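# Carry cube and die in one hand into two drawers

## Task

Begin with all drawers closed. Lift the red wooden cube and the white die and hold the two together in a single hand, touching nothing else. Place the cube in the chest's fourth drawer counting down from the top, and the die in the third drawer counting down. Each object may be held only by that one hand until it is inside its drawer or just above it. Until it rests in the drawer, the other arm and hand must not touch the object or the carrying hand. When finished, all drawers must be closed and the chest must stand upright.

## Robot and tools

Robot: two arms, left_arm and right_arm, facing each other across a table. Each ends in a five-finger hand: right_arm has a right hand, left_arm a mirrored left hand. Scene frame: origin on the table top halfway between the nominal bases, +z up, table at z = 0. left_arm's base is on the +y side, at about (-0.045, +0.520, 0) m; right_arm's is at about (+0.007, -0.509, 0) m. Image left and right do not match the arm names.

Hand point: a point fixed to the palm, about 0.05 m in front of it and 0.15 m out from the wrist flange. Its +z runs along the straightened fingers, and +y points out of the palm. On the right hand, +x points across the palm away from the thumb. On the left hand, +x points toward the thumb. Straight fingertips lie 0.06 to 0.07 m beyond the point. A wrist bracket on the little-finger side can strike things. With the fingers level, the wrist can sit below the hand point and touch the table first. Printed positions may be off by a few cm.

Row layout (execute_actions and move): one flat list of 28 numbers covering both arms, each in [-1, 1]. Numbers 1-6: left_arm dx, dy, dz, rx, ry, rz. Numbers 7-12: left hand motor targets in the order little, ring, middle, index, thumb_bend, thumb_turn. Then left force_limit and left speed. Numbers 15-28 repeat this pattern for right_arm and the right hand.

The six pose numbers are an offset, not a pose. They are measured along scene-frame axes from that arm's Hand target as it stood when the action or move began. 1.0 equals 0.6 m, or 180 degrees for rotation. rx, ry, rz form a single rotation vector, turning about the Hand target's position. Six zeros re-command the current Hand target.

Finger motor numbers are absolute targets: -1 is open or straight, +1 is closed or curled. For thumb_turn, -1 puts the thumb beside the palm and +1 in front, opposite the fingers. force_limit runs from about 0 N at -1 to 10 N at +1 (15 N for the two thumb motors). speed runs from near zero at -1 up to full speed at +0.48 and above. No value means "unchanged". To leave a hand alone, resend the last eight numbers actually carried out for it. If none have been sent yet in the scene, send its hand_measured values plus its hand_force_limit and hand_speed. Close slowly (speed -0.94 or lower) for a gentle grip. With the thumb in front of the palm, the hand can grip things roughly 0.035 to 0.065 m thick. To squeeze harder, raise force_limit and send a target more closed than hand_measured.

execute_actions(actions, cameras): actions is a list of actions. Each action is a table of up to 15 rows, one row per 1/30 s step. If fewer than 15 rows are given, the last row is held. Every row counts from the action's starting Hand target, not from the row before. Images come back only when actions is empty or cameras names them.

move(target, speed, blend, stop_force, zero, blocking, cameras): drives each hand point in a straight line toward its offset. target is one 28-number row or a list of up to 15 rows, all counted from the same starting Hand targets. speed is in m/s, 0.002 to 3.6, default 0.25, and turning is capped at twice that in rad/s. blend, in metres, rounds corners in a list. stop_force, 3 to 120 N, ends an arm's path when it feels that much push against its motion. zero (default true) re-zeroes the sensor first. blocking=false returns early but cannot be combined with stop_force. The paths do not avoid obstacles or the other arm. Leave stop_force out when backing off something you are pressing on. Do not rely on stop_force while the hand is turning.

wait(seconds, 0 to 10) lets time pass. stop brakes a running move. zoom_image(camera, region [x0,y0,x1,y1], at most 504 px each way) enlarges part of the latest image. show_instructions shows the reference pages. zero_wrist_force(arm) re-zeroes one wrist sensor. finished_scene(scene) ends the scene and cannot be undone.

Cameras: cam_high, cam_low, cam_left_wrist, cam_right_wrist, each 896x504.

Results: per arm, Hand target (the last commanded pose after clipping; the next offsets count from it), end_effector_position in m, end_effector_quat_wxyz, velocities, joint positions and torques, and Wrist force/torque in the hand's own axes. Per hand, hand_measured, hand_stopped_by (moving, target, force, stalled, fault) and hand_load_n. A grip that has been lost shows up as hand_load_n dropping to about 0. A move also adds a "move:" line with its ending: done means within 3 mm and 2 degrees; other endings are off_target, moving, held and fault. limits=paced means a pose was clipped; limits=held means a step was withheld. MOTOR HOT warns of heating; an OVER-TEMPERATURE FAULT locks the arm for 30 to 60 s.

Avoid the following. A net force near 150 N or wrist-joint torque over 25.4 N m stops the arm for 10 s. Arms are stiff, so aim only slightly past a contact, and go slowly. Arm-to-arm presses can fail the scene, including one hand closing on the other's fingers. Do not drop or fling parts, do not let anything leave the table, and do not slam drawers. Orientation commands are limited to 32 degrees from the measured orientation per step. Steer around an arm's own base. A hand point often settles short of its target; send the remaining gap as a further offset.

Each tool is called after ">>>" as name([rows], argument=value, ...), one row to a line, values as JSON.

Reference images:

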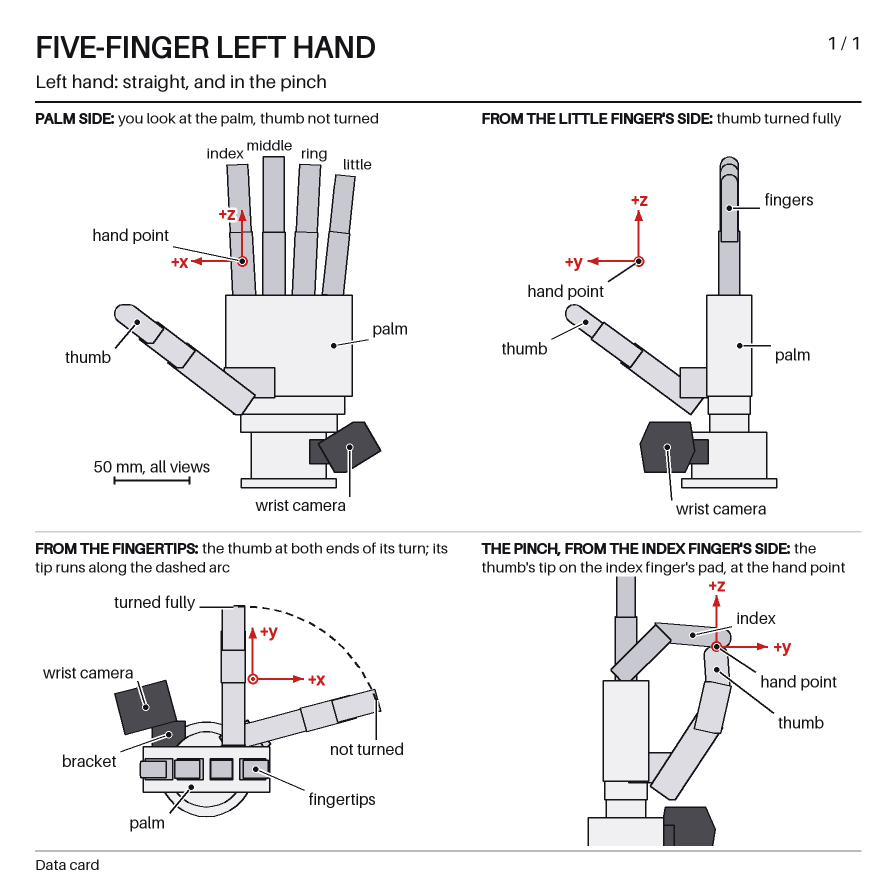

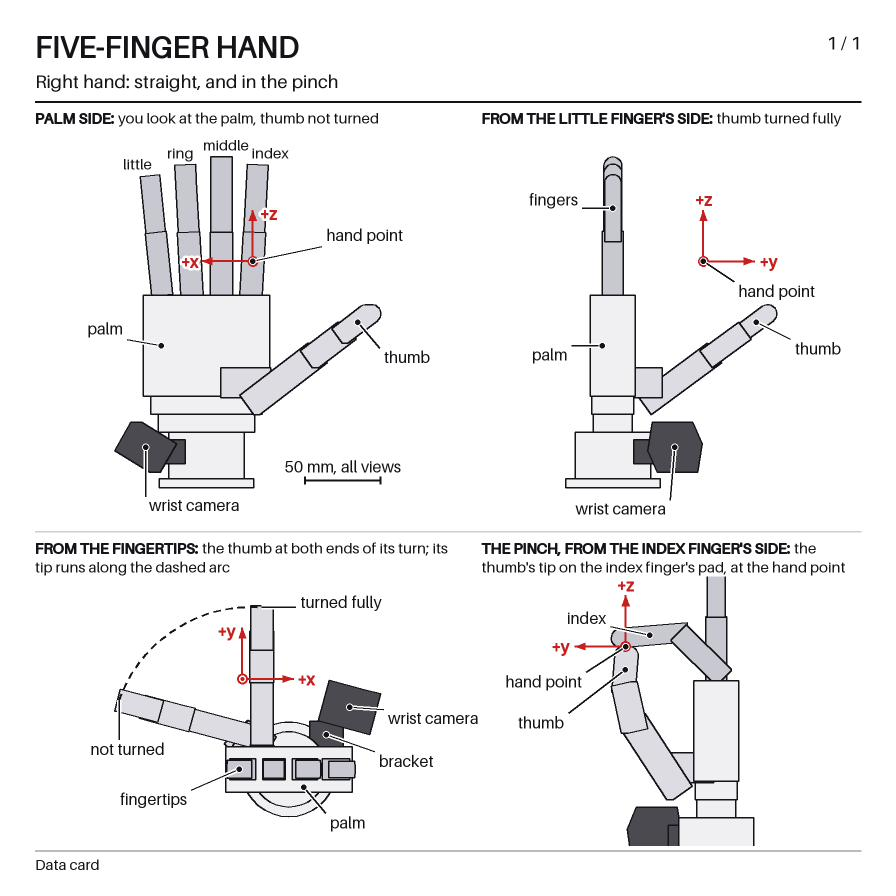

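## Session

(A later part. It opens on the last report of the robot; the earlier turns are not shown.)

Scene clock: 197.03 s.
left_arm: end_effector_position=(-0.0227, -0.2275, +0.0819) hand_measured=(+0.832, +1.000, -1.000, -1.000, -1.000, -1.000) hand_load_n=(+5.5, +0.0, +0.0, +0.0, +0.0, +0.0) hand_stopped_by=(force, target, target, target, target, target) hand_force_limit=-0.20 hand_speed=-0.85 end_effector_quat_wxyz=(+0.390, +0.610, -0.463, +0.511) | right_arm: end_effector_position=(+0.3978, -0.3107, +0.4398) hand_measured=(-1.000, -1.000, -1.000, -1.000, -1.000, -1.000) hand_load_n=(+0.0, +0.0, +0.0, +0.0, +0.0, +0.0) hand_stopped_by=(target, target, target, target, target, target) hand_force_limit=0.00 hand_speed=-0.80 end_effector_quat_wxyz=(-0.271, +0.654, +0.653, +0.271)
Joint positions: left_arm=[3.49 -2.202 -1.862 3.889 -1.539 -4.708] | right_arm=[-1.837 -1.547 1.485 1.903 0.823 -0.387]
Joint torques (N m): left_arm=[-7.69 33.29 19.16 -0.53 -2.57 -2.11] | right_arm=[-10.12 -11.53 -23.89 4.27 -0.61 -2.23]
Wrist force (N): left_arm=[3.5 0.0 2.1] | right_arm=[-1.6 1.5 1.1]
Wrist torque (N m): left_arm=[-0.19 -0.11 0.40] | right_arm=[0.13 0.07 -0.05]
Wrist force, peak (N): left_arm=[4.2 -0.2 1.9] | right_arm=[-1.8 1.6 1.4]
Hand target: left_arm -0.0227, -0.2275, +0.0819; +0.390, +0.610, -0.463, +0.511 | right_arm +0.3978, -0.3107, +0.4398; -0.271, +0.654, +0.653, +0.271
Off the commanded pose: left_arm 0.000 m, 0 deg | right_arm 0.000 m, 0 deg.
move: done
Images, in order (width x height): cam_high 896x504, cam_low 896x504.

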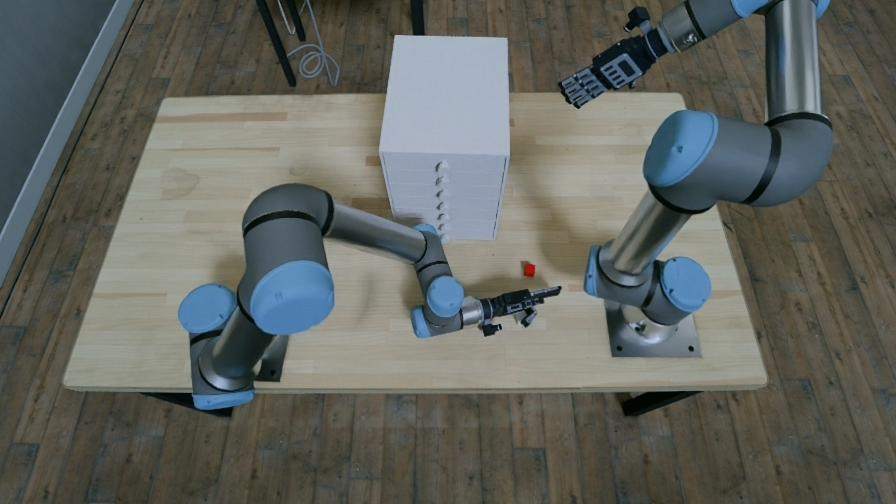

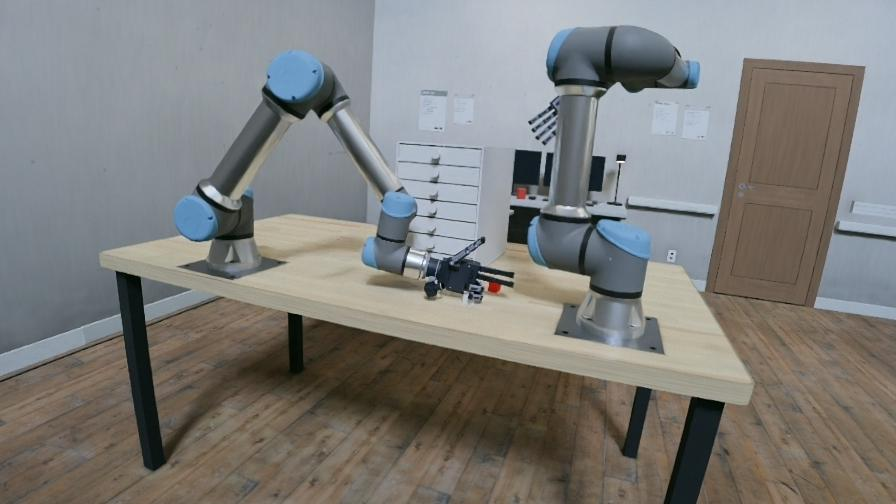

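>>> move(target=[0,0,0.1167,0,0,0,1,1,-1,-1,-1,-1,-0.2,-0.85, 0,0,0,0,0,0,-1,-1,-1,-1,-1,-1,0,-0.8], speed=0.06, cameras=["cam_high","cam_low"])

>>> zoom_image(camera="cam_high", region=[490, 270, 550, 330])

>>> zoom_image(camera="cam_low", region=[430, 230, 510, 300])

Scene clock: 199.73 s.
left_arm: end_effector_position=(-0.0227, -0.2275, +0.1519) hand_measured=(+0.832, +1.000, -1.000, -1.000, -1.000, -1.000) hand_load_n=(+5.5, +0.0, +0.0, +0.0, +0.0, -0.5) hand_stopped_by=(force, target, target, target, target, target) hand_force_limit=-0.20 hand_speed=-0.85 end_effector_quat_wxyz=(+0.390, +0.610, -0.463, +0.511) | right_arm: end_effector_position=(+0.3978, -0.3107, +0.4398) hand_measured=(-1.000, -1.000, -1.000, -1.000, -1.000, -1.000) hand_load_n=(+0.0, +0.0, +0.5, +0.0, +0.0, +0.0) hand_stopped_by=(target, target, target, target, target, target) hand_force_limit=0.00 hand_speed=-0.80 end_effector_quat_wxyz=(-0.271, +0.654, +0.653, +0.271)
Joint positions: left_arm=[3.49 -2.074 -1.834 3.733 -1.539 -4.708] | right_arm=[-1.837 -1.547 1.485 1.903 0.823 -0.387]
Joint torques (N m): left_arm=[0.89 47.86 22.1 -0.81 -1.64 -0.15] | right_arm=[-10.7 -11.89 -23.85 4.4 -0.72 -2.17]
Wrist force (N): left_arm=[3.6 0.3 1.9] | right_arm=[-1.8 1.5 1.2]
Wrist torque (N m): left_arm=[-0.15 -0.12 0.41] | right_arm=[0.12 0.10 -0.06]
Wrist force, peak (N): left_arm=[4.3 -0.1 2.0] | right_arm=[-1.9 1.7 1.2]
Hand target: left_arm -0.0227, -0.2275, +0.1520; +0.390, +0.610, -0.463, +0.511 | right_arm +0.3978, -0.3107, +0.4398; -0.271, +0.654, +0.653, +0.271
Off the commanded pose: left_arm 0.000 m, 0 deg | right_arm 0.000 m, 0 deg.
move: done
Images, in order (width x height): cam_high 896x504, cam_low 896x504.

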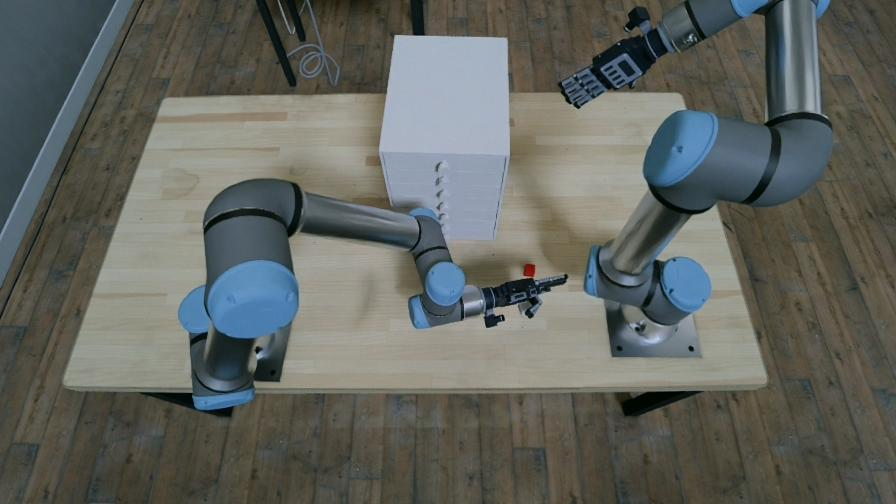

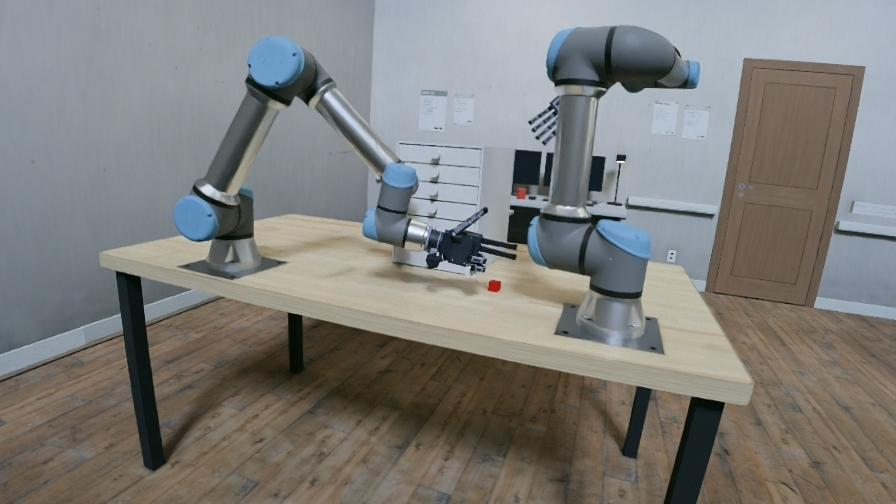

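Scaled by 8.400 from the camera's 896x504 image, which has a finer 1280x720 frame.

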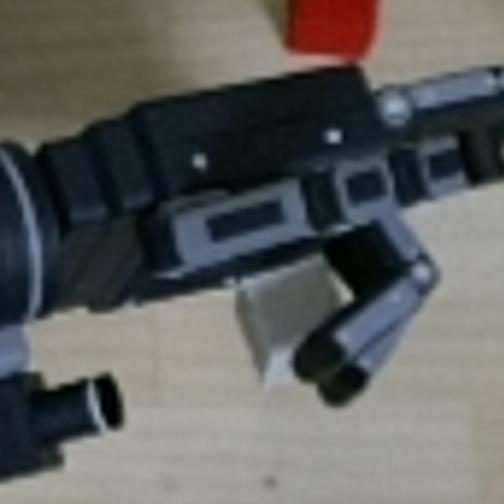

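Scaled by 6.300 from the camera's 896x504 image, which has a finer 1280x720 frame.

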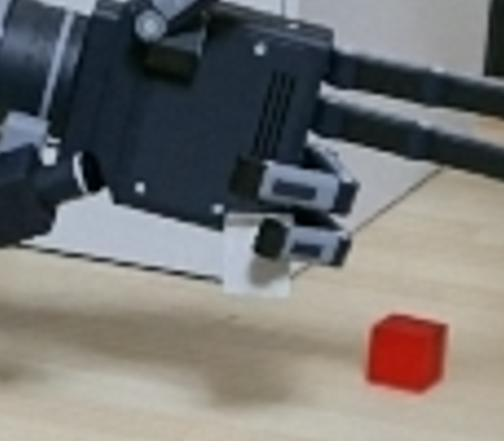

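>>> move([
  [0.06,0.0,0.1167,0.115,-0.092,0.0507,1,1,-0.4,-0.4,-0.2,1,-0.2,-0.5, 0,0,0,0,0,0,-1,-1,-1,-1,-1,-1,0,-0.8],
  [0.2145,0.022,0.0133,0.3836,-0.3068,0.169,1,1,-0.4,-0.4,-0.2,1,-0.2,-0.5, 0,0,0,0,0,0,-1,-1,-1,-1,-1,-1,0,-0.8],
], speed=0.2, cameras=["all"])

>>> zoom_image(camera="cam_high", region=[470, 200, 590, 320])

>>> zoom_image(camera="cam_low", region=[420, 200, 540, 310])

Scene clock: 211.23 s.
left_arm: end_effector_position=(+0.1060, -0.2143, +0.1599) hand_measured=(+0.832, +1.000, -0.400, -0.400, -0.200, +1.000) hand_load_n=(+5.5, +0.0, +0.0, -0.5, +0.0, +0.0) hand_stopped_by=(force, target, target, target, target, target) hand_force_limit=-0.20 hand_speed=-0.50 end_effector_quat_wxyz=(-0.382, +0.517, -0.616, +0.456) | right_arm: end_effector_position=(+0.3978, -0.3107, +0.4398) hand_measured=(-1.000, -1.000, -1.000, -1.000, -1.000, -1.000) hand_load_n=(+0.0, +0.0, +0.0, -0.5, +0.0, +0.0) hand_stopped_by=(target, target, target, target, target, target) hand_force_limit=0.00 hand_speed=-0.80 end_effector_quat_wxyz=(-0.271, +0.654, +0.653, +0.271)
Joint positions: left_arm=[3.295 -2.5 -0.793 2.462 -2.734 -3.932] | right_arm=[-1.837 -1.547 1.485 1.903 0.823 -0.387]
Joint torques (N m): left_arm=[-8.57 48.76 25.26 -2.92 -4.7 -2.2] | right_arm=[-10.61 -11.58 -23.6 4.25 -0.86 -2.14]
Wrist force (N): left_arm=[2.4 -2.9 0.7] | right_arm=[-1.5 1.6 0.9]
Wrist torque (N m): left_arm=[-0.35 -0.17 0.54] | right_arm=[0.15 0.06 -0.04]
Wrist force, peak (N): left_arm=[4.2 -0.3 1.7] | right_arm=[-1.8 1.8 1.4]
Hand target: left_arm +0.1060, -0.2143, +0.1599; +0.382, -0.517, +0.615, -0.456 | right_arm +0.3978, -0.3107, +0.4398; -0.271, +0.654, +0.653, +0.271
Off the commanded pose: left_arm 0.000 m, 0 deg | right_arm 0.000 m, 0 deg.
move: done

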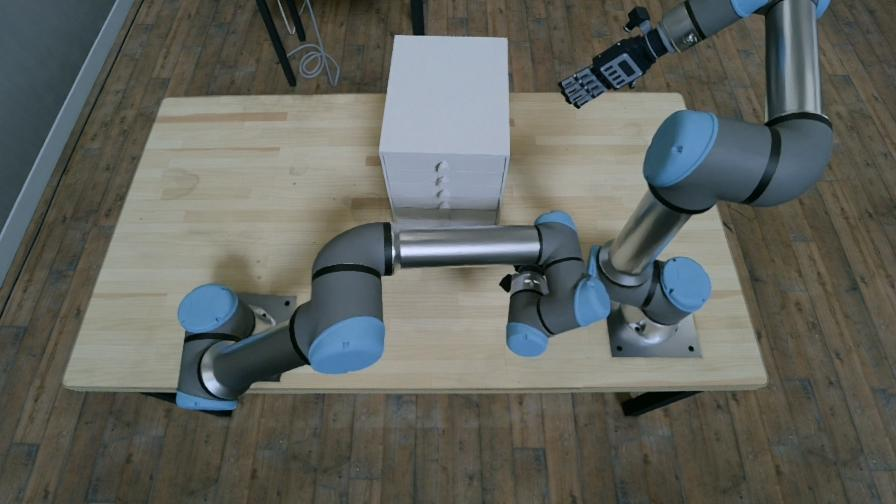

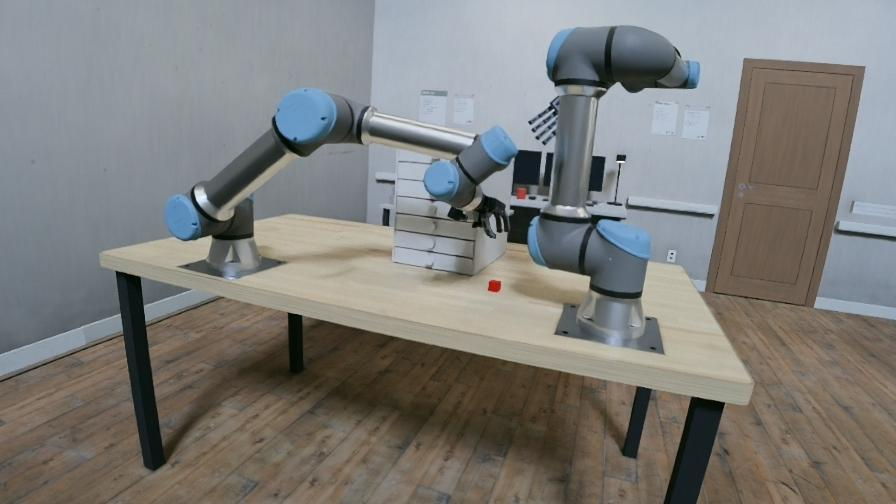

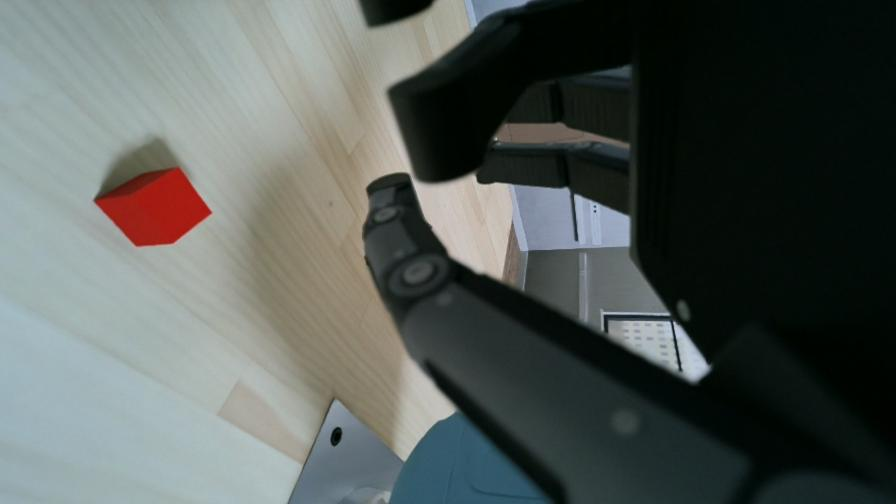

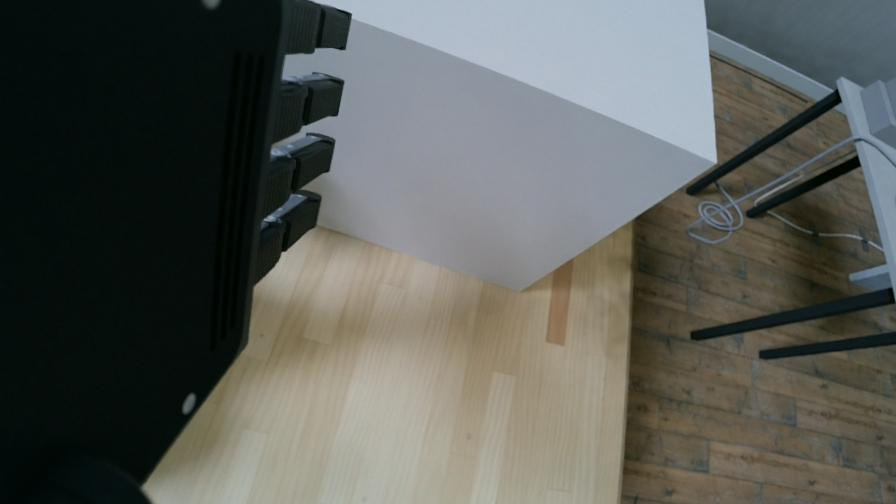

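Scaled by 4.200 from the camera's 896x504 image, which has a finer 1280x720 frame.

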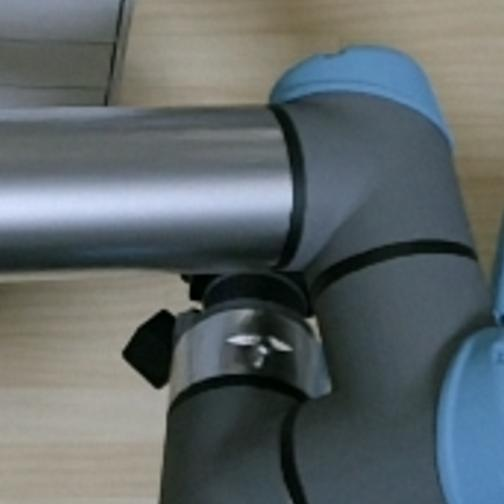

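Scaled by 4.200 from the camera's 896x504 image, which has a finer 1280x720 frame.

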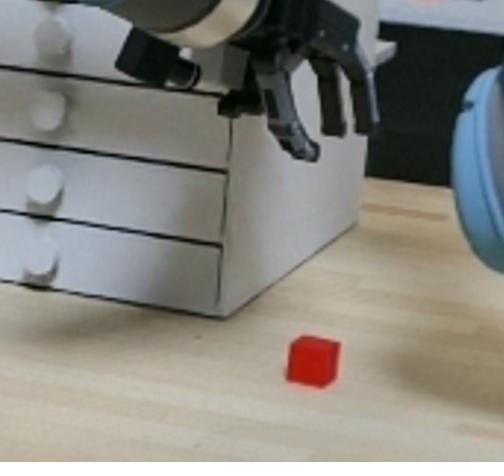

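>>> execute_actions(actions=[])

Scene clock: 214.97 s.
left_arm: end_effector_position=(+0.1060, -0.2143, +0.1599) hand_measured=(+0.832, +1.000, -0.400, -0.400, -0.200, +1.000) hand_load_n=(+5.5, +0.0, +0.0, +0.0, +0.0, +0.5) hand_stopped_by=(force, target, target, target, target, target) hand_force_limit=-0.20 hand_speed=-0.50 end_effector_quat_wxyz=(-0.382, +0.517, -0.616, +0.456) | right_arm: end_effector_position=(+0.3978, -0.3107, +0.4398) hand_measured=(-1.000, -1.000, -1.000, -1.000, -1.000, -1.000) hand_load_n=(+0.0, +0.0, +0.0, +0.0, +0.0, +0.0) hand_stopped_by=(target, target, target, target, target, target) hand_force_limit=0.00 hand_speed=-0.80 end_effector_quat_wxyz=(-0.271, +0.654, +0.653, +0.271)
Joint positions: left_arm=[3.295 -2.5 -0.793 2.461 -2.734 -3.932] | right_arm=[-1.837 -1.547 1.485 1.903 0.823 -0.387]
Joint velocities: within noise
Joint torques (N m): left_arm=[-7.55 49.63 25.28 -3.06 -4.44 -2.02] | right_arm=[-10.86 -11.88 -24.43 4.27 -0.88 -2.14]
Wrist force (N): left_arm=[2.2 -2.5 0.9] | right_arm=[-1.4 1.5 1.5]
Wrist torque (N m): left_arm=[-0.30 -0.13 0.51] | right_arm=[0.11 0.03 -0.04]
Wrist force, peak (N): left_arm=[2.4 -3.0 1.0] | right_arm=[-1.8 1.8 1.4]
Hand target: left_arm +0.1060, -0.2143, +0.1599; +0.382, -0.517, +0.615, -0.456 | right_arm +0.3978, -0.3107, +0.4398; -0.271, +0.654, +0.653, +0.271
Off the commanded pose: left_arm 0.000 m, 0 deg | right_arm 0.000 m, 0 deg.

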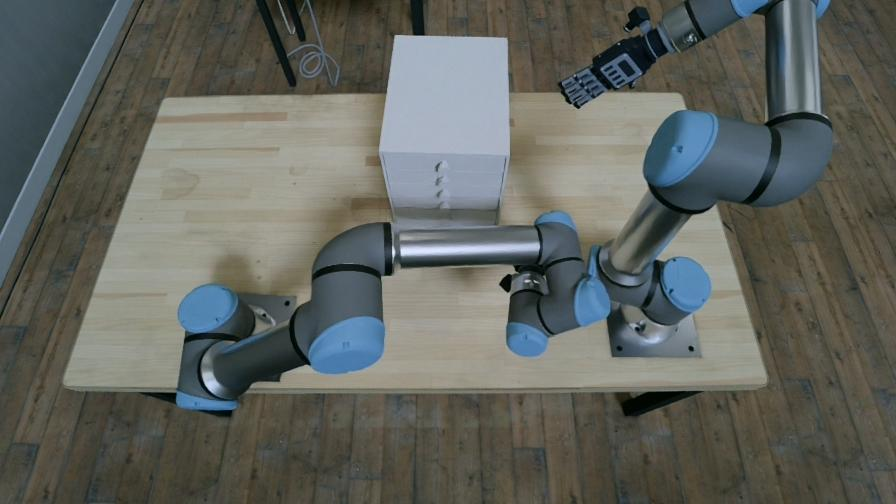

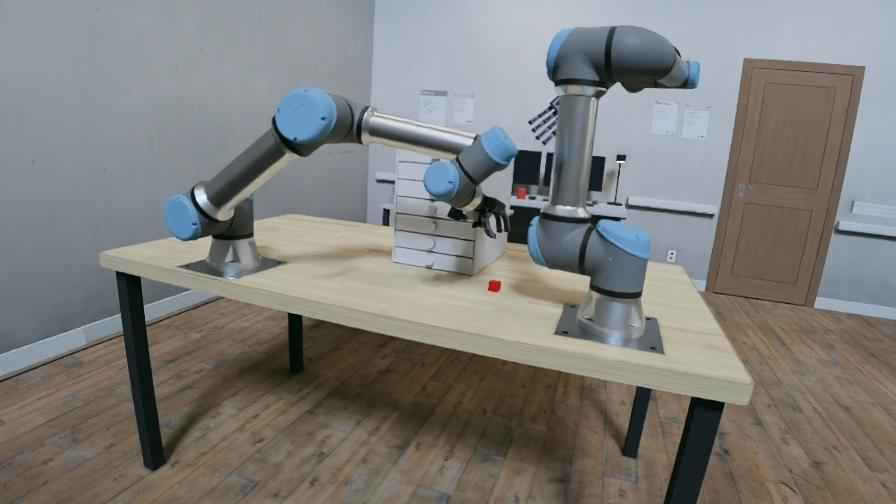

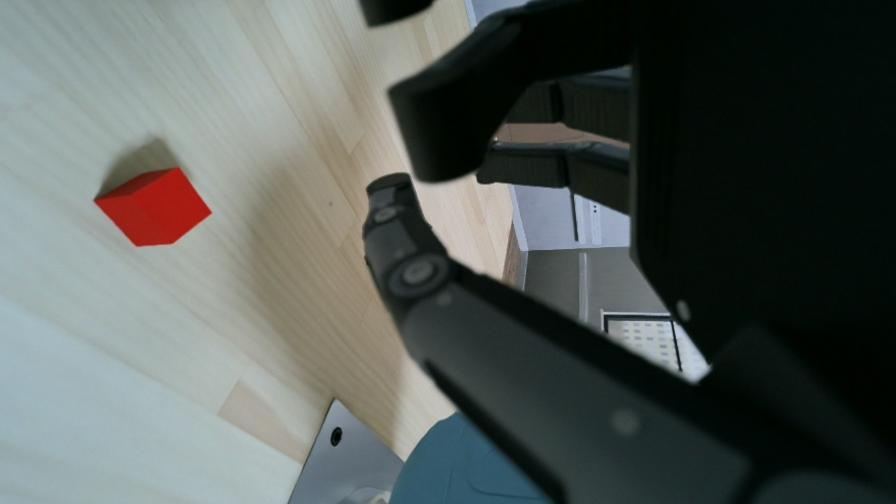

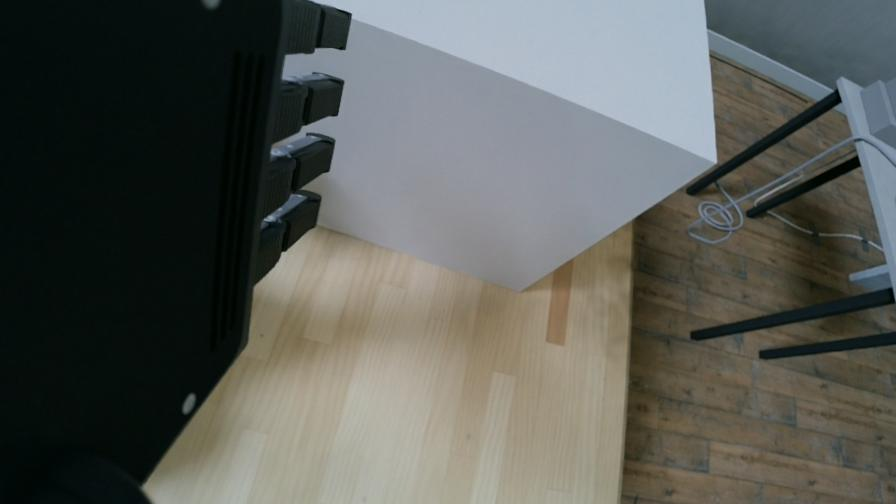

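>>> move(target=[0,0,-0.165,0,0,0,1,1,-0.4,-0.4,-0.2,1,-0.2,-0.5,0,0,0,0,0,0,-1,-1,-1,-1,-1,-1,0,-0.8], speed=0.1, stop_force=5, cameras=["cam_low","cam_left_wrist"])

>>> zoom_image(camera="cam_low", region=[400, 160, 600, 320])

Scene clock: 221.87 s.
left_arm: end_effector_position=(+0.1060, -0.2143, +0.0609) hand_measured=(+0.832, +1.000, -0.400, -0.400, -0.200, +1.000) hand_load_n=(+5.5, +0.0, +0.0, +0.0, +0.0, +0.0) hand_stopped_by=(force, target, target, target, target, target) hand_force_limit=-0.20 hand_speed=-0.50 end_effector_quat_wxyz=(-0.382, +0.517, -0.615, +0.456) | right_arm: end_effector_position=(+0.3978, -0.3107, +0.4398) hand_measured=(-1.000, -1.000, -1.000, -1.000, -1.000, -1.000) hand_load_n=(+0.0, +0.0, +0.0, +0.0, +0.0, +0.0) hand_stopped_by=(target, target, target, target, target, target) hand_force_limit=0.00 hand_speed=-0.80 end_effector_quat_wxyz=(-0.271, +0.654, +0.653, +0.271)
Joint positions: left_arm=[3.295 -2.576 -0.908 2.652 -2.734 -3.932] | right_arm=[-1.837 -1.547 1.485 1.903 0.823 -0.387]
Joint torques (N m): left_arm=[5.57 50.57 10.6 0.56 1.78 2.38] | right_arm=[-10.31 -12.33 -23.5 4.13 -1 -2.09]
Wrist force (N): left_arm=[2.0 -2.3 0.6] | right_arm=[-1.4 1.6 1.3]
Wrist torque (N m): left_arm=[-0.29 -0.10 0.32] | right_arm=[0.14 0.03 -0.03]
Wrist force, peak (N): left_arm=[2.3 -3.9 0.5] | right_arm=[-1.9 1.7 1.5]
Hand target: left_arm +0.1060, -0.2143, +0.0609; +0.382, -0.517, +0.615, -0.456 | right_arm +0.3978, -0.3107, +0.4398; -0.271, +0.654, +0.653, +0.271
Off the commanded pose: left_arm 0.000 m, 0 deg | right_arm 0.000 m, 0 deg.
move: done
Images, in order (width x height): cam_low 896x504, cam_left_wrist 896x504.

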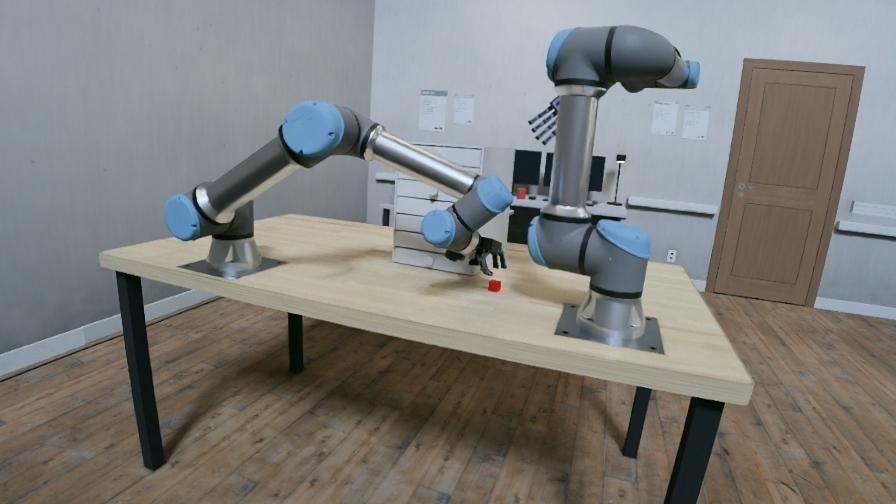

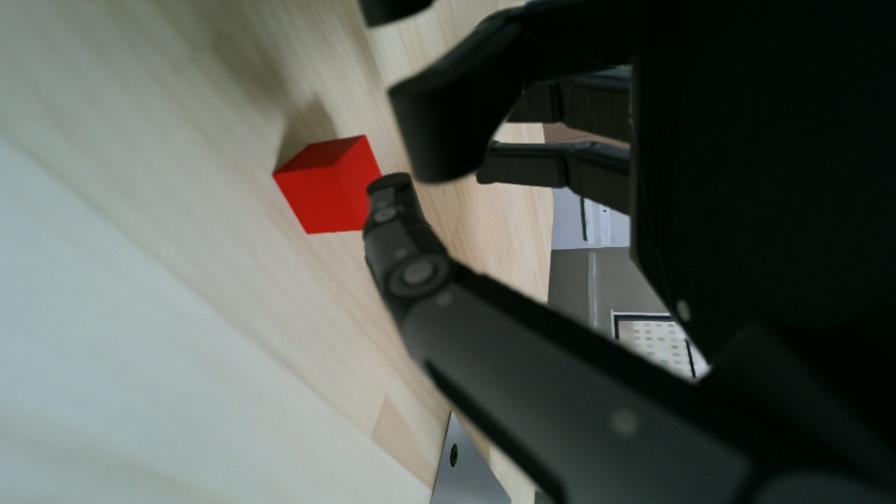

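Scaled by 2.520 from the camera's 896x504 image, which has a finer 1280x720 frame.

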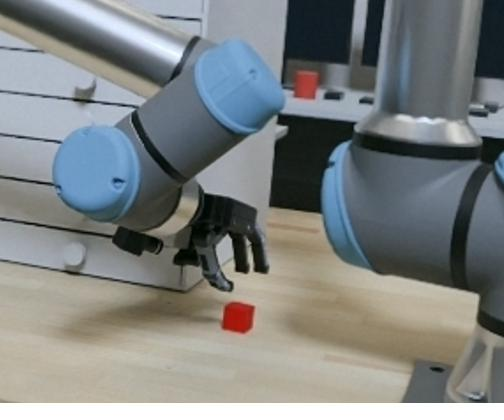

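>>> move(target=[0,0,-0.0415,0,0,0,1,1,-0.4,-0.4,-0.2,1,-0.2,-0.5,0,0,0,0,0,0,-1,-1,-1,-1,-1,-1,0,-0.8], speed=0.05, stop_force=4, cameras=["cam_low","cam_left_wrist"])

>>> zoom_image(camera="cam_low", region=[450, 230, 530, 310])

>>> zoom_image(camera="cam_left_wrist", region=[220, 0, 560, 340])

Scene clock: 228.13 s.
left_arm: end_effector_position=(+0.1060, -0.2143, +0.0360) hand_measured=(+0.832, +1.000, -0.400, -0.400, -0.200, +1.000) hand_load_n=(+5.5, +0.0, +0.0, +0.0, +0.0, +0.0) hand_stopped_by=(force, target, target, target, target, target) hand_force_limit=-0.20 hand_speed=-0.50 end_effector_quat_wxyz=(-0.382, +0.517, -0.615, +0.456) | right_arm: end_effector_position=(+0.3978, -0.3107, +0.4398) hand_measured=(-1.000, -1.000, -1.000, -1.000, -1.000, -1.000) hand_load_n=(+0.0, +0.0, +0.0, +0.0, +0.0, +0.0) hand_stopped_by=(target, target, target, target, target, target) hand_force_limit=0.00 hand_speed=-0.80 end_effector_quat_wxyz=(-0.271, +0.654, +0.653, +0.271)
Joint positions: left_arm=[3.295 -2.602 -0.924 2.694 -2.734 -3.932] | right_arm=[-1.837 -1.547 1.485 1.903 0.823 -0.387]
Joint torques (N m): left_arm=[0.23 50.61 9.77 0.95 -0.79 2.12] | right_arm=[-10.05 -12.17 -23.9 4.12 -1.06 -2.05]
Wrist force (N): left_arm=[2.3 -2.4 0.9] | right_arm=[-1.6 1.7 1.5]
Wrist torque (N m): left_arm=[-0.31 -0.14 0.35] | right_arm=[0.14 0.06 -0.04]
Wrist force, peak (N): left_arm=[2.6 -2.7 0.8] | right_arm=[-1.6 2.0 1.4]
Hand target: left_arm +0.1060, -0.2143, +0.0360; +0.382, -0.517, +0.615, -0.456 | right_arm +0.3978, -0.3107, +0.4398; -0.271, +0.654, +0.653, +0.271
Off the commanded pose: left_arm 0.000 m, 0 deg | right_arm 0.000 m, 0 deg.
move: done
Images, in order (width x height): cam_low 896x504, cam_left_wrist 896x504.

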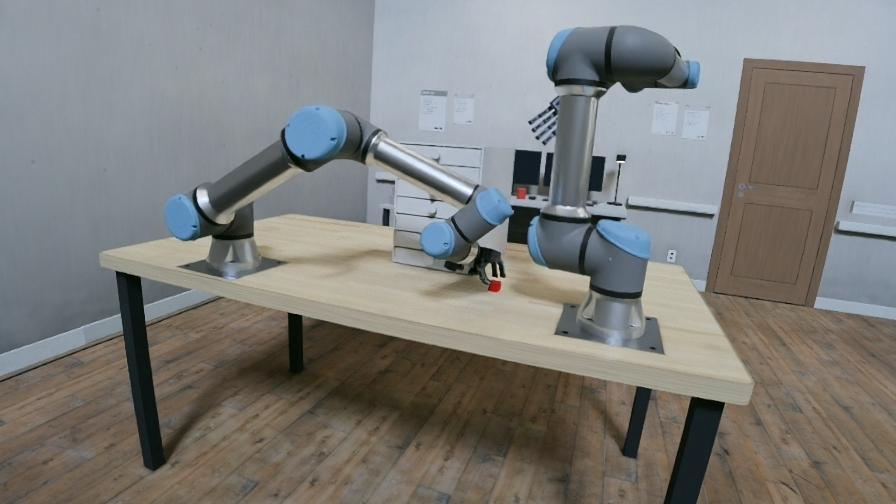

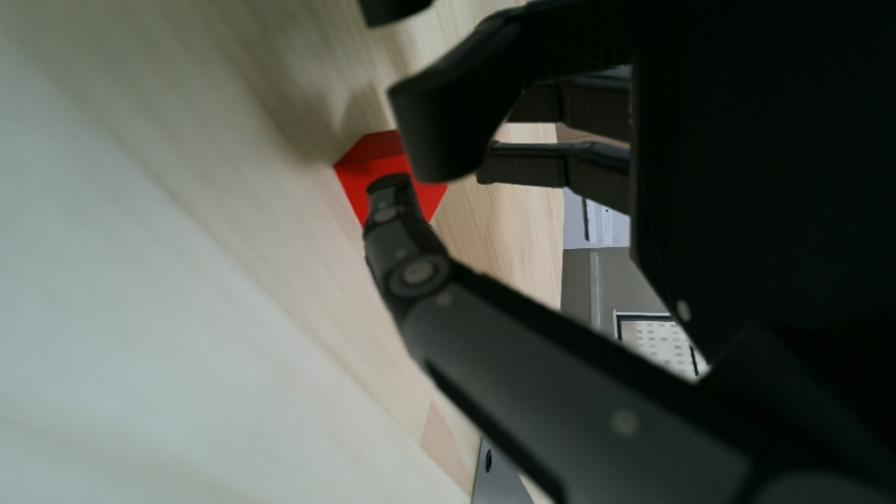

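Scaled by 6.300 from the camera's 896x504 image, which has a finer 1280x720 frame.

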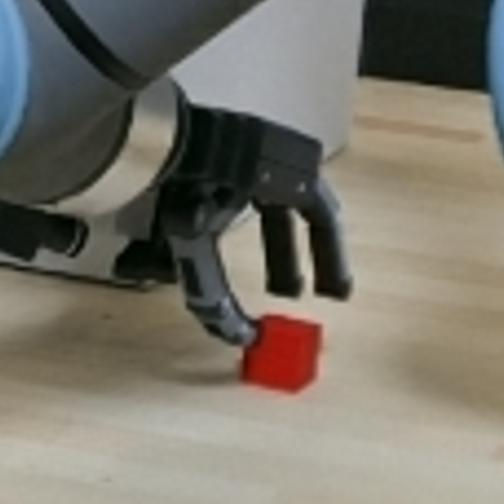

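Scaled by 1.482 from the camera's 896x504 image, which has a finer 1280x720 frame.

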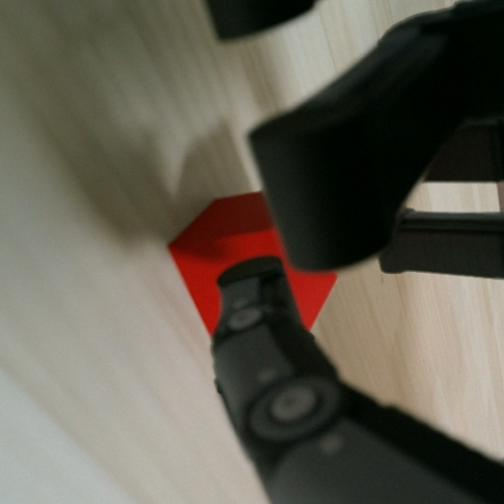

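>>> move(target=[0,0,-0.0333,0,0,0,1,1,-0.4,-0.4,-0.2,1,-0.2,-0.5,0,0,0,0,0,0,-1,-1,-1,-1,-1,-1,0,-0.8], speed=0.02, stop_force=3, cameras=["cam_low","cam_left_wrist"])

>>> zoom_image(camera="cam_low", region=[450, 230, 530, 310])

Scene clock: 234.00 s.
left_arm: end_effector_position=(+0.1060, -0.2143, +0.0161) hand_measured=(+0.832, +1.000, -0.400, -0.400, -0.200, +1.000) hand_load_n=(+5.5, +0.0, +0.0, +0.0, +0.0, +0.0) hand_stopped_by=(force, target, target, target, target, target) hand_force_limit=-0.20 hand_speed=-0.50 end_effector_quat_wxyz=(-0.382, +0.517, -0.615, +0.456) | right_arm: end_effector_position=(+0.3978, -0.3107, +0.4398) hand_measured=(-1.000, -1.000, -1.000, -1.000, -1.000, -1.000) hand_load_n=(+0.0, +0.0, +0.0, +0.0, +0.0, +0.0) hand_stopped_by=(target, target, target, target, target, target) hand_force_limit=0.00 hand_speed=-0.80 end_effector_quat_wxyz=(-0.271, +0.654, +0.653, +0.271)
Joint positions: left_arm=[3.295 -2.625 -0.933 2.726 -2.734 -3.932] | right_arm=[-1.837 -1.547 1.485 1.903 0.823 -0.387]
Joint torques (N m): left_arm=[0.3 51 10.17 0.84 -1.67 2.01] | right_arm=[-10.62 -12.57 -23.32 4.06 -1.06 -1.99]
Wrist force (N): left_arm=[2.2 -2.9 1.2] | right_arm=[-1.6 1.7 1.0]
Wrist torque (N m): left_arm=[-0.41 -0.11 0.33] | right_arm=[0.17 0.07 -0.04]
Wrist force, peak (N): left_arm=[2.8 -2.5 1.2] | right_arm=[-1.7 2.0 1.2]
Hand target: left_arm +0.1060, -0.2143, +0.0161; +0.382, -0.517, +0.615, -0.456 | right_arm +0.3978, -0.3107, +0.4398; -0.271, +0.654, +0.653, +0.271
Off the commanded pose: left_arm 0.000 m, 0 deg | right_arm 0.000 m, 0 deg.
move: done
Images, in order (width x height): cam_low 896x504, cam_left_wrist 896x504.

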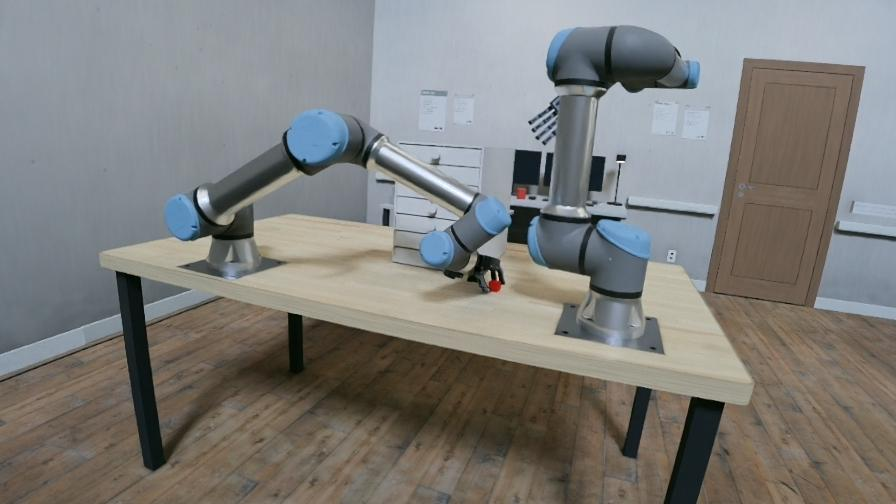

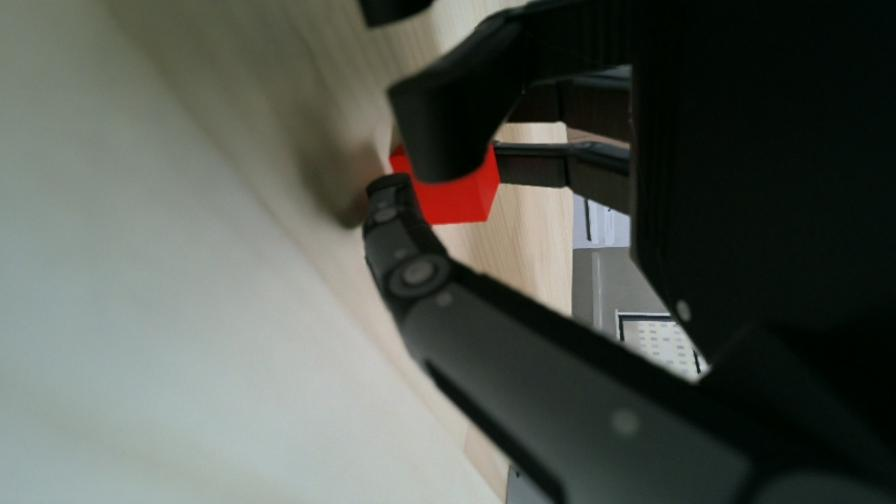

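Scaled by 6.300 from the camera's 896x504 image, which has a finer 1280x720 frame.

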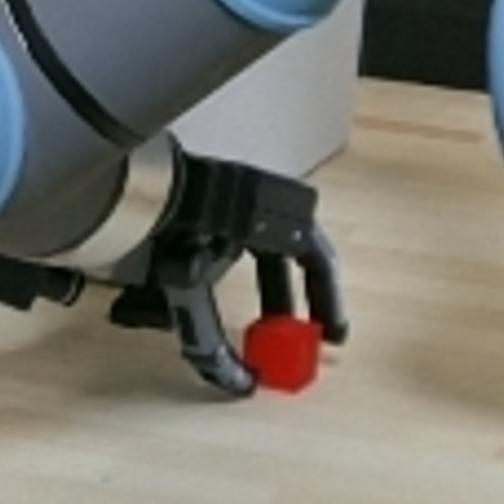

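>>> zoom_image(camera="cam_left_wrist", region=[340, 60, 640, 260])

Scaled by 1.680 from the camera's 896x504 image, which has a finer 1280x720 frame.

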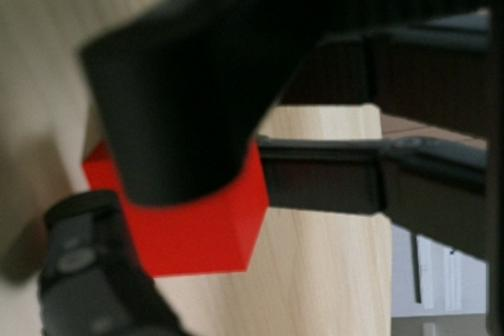

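>>> move(target=[-0.0027,-0.0157,0,0,0,0,1,1,-0.4,-0.4,-0.2,1,-0.2,-0.5,0,0,0,0,0,0,-1,-1,-1,-1,-1,-1,0,-0.8], speed=0.02, stop_force=3, cameras=["cam_low","cam_left_wrist"])

>>> zoom_image(camera="cam_low", region=[450, 230, 530, 310])

>>> zoom_image(camera="cam_left_wrist", region=[340, 60, 640, 260])

Scene clock: 242.27 s.
left_arm: end_effector_position=(+0.1044, -0.2237, +0.0161) hand_measured=(+0.832, +1.000, -0.400, -0.400, -0.200, +1.000) hand_load_n=(+5.5, +0.0, +0.0, +0.0, +0.0, +0.0) hand_stopped_by=(force, target, target, target, target, target) hand_force_limit=-0.20 hand_speed=-0.50 end_effector_quat_wxyz=(-0.382, +0.517, -0.615, +0.456) | right_arm: end_effector_position=(+0.3978, -0.3107, +0.4398) hand_measured=(-1.000, -1.000, -1.000, -1.000, -1.000, -1.000) hand_load_n=(+0.0, +0.0, +0.0, +0.0, +0.0, +0.0) hand_stopped_by=(target, target, target, target, target, target) hand_force_limit=0.00 hand_speed=-0.80 end_effector_quat_wxyz=(-0.271, +0.654, +0.653, +0.271)
Joint positions: left_arm=[3.291 -2.653 -0.876 2.691 -2.737 -3.94] | right_arm=[-1.837 -1.547 1.485 1.903 0.823 -0.387]
Joint torques (N m): left_arm=[-7.38 51.39 23.45 -2.91 -4.5 -2.12] | right_arm=[-10.71 -13.1 -23.49 4.01 -1.13 -2.01]
Wrist force (N): left_arm=[2.1 -2.8 1.0] | right_arm=[-1.6 1.5 1.0]
Wrist torque (N m): left_arm=[-0.40 -0.12 0.55] | right_arm=[0.13 0.08 -0.05]
Wrist force, peak (N): left_arm=[2.5 -3.1 1.1] | right_arm=[-1.7 1.9 1.5]
Hand target: left_arm +0.1044, -0.2237, +0.0161; +0.382, -0.517, +0.615, -0.456 | right_arm +0.3978, -0.3107, +0.4398; -0.271, +0.654, +0.653, +0.271
Off the commanded pose: left_arm 0.000 m, 0 deg | right_arm 0.000 m, 0 deg.
move: done
Images, in order (width x height): cam_low 896x504, cam_left_wrist 896x504.

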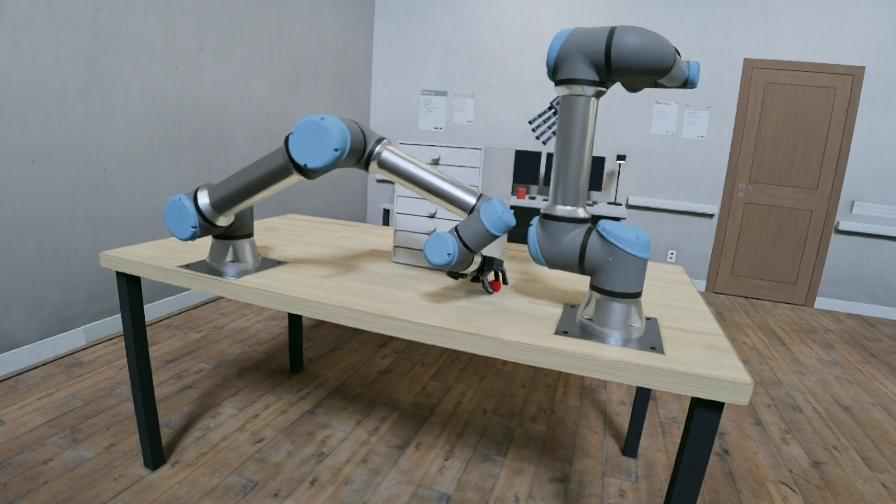

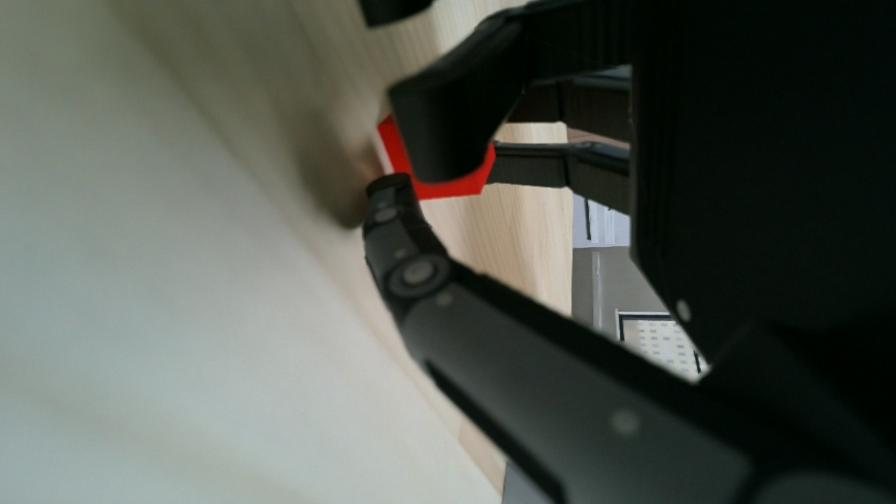

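Scaled by 6.300 from the camera's 896x504 image, which has a finer 1280x720 frame.

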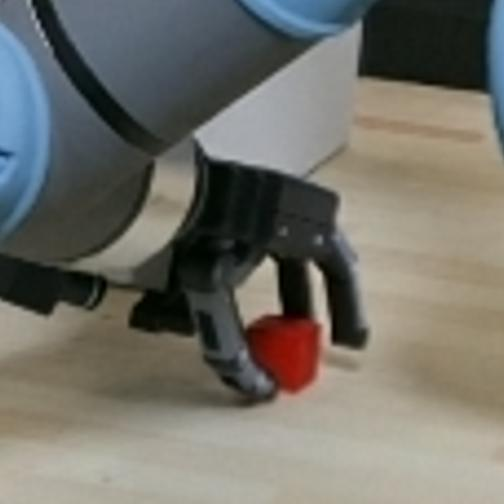

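Scaled by 1.680 from the camera's 896x504 image, which has a finer 1280x720 frame.

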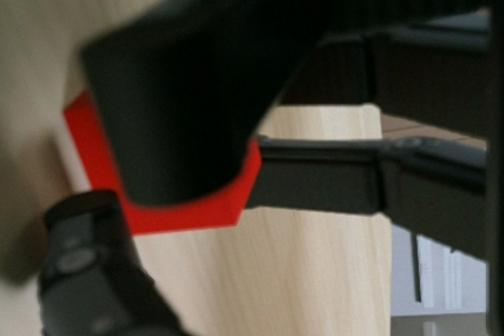

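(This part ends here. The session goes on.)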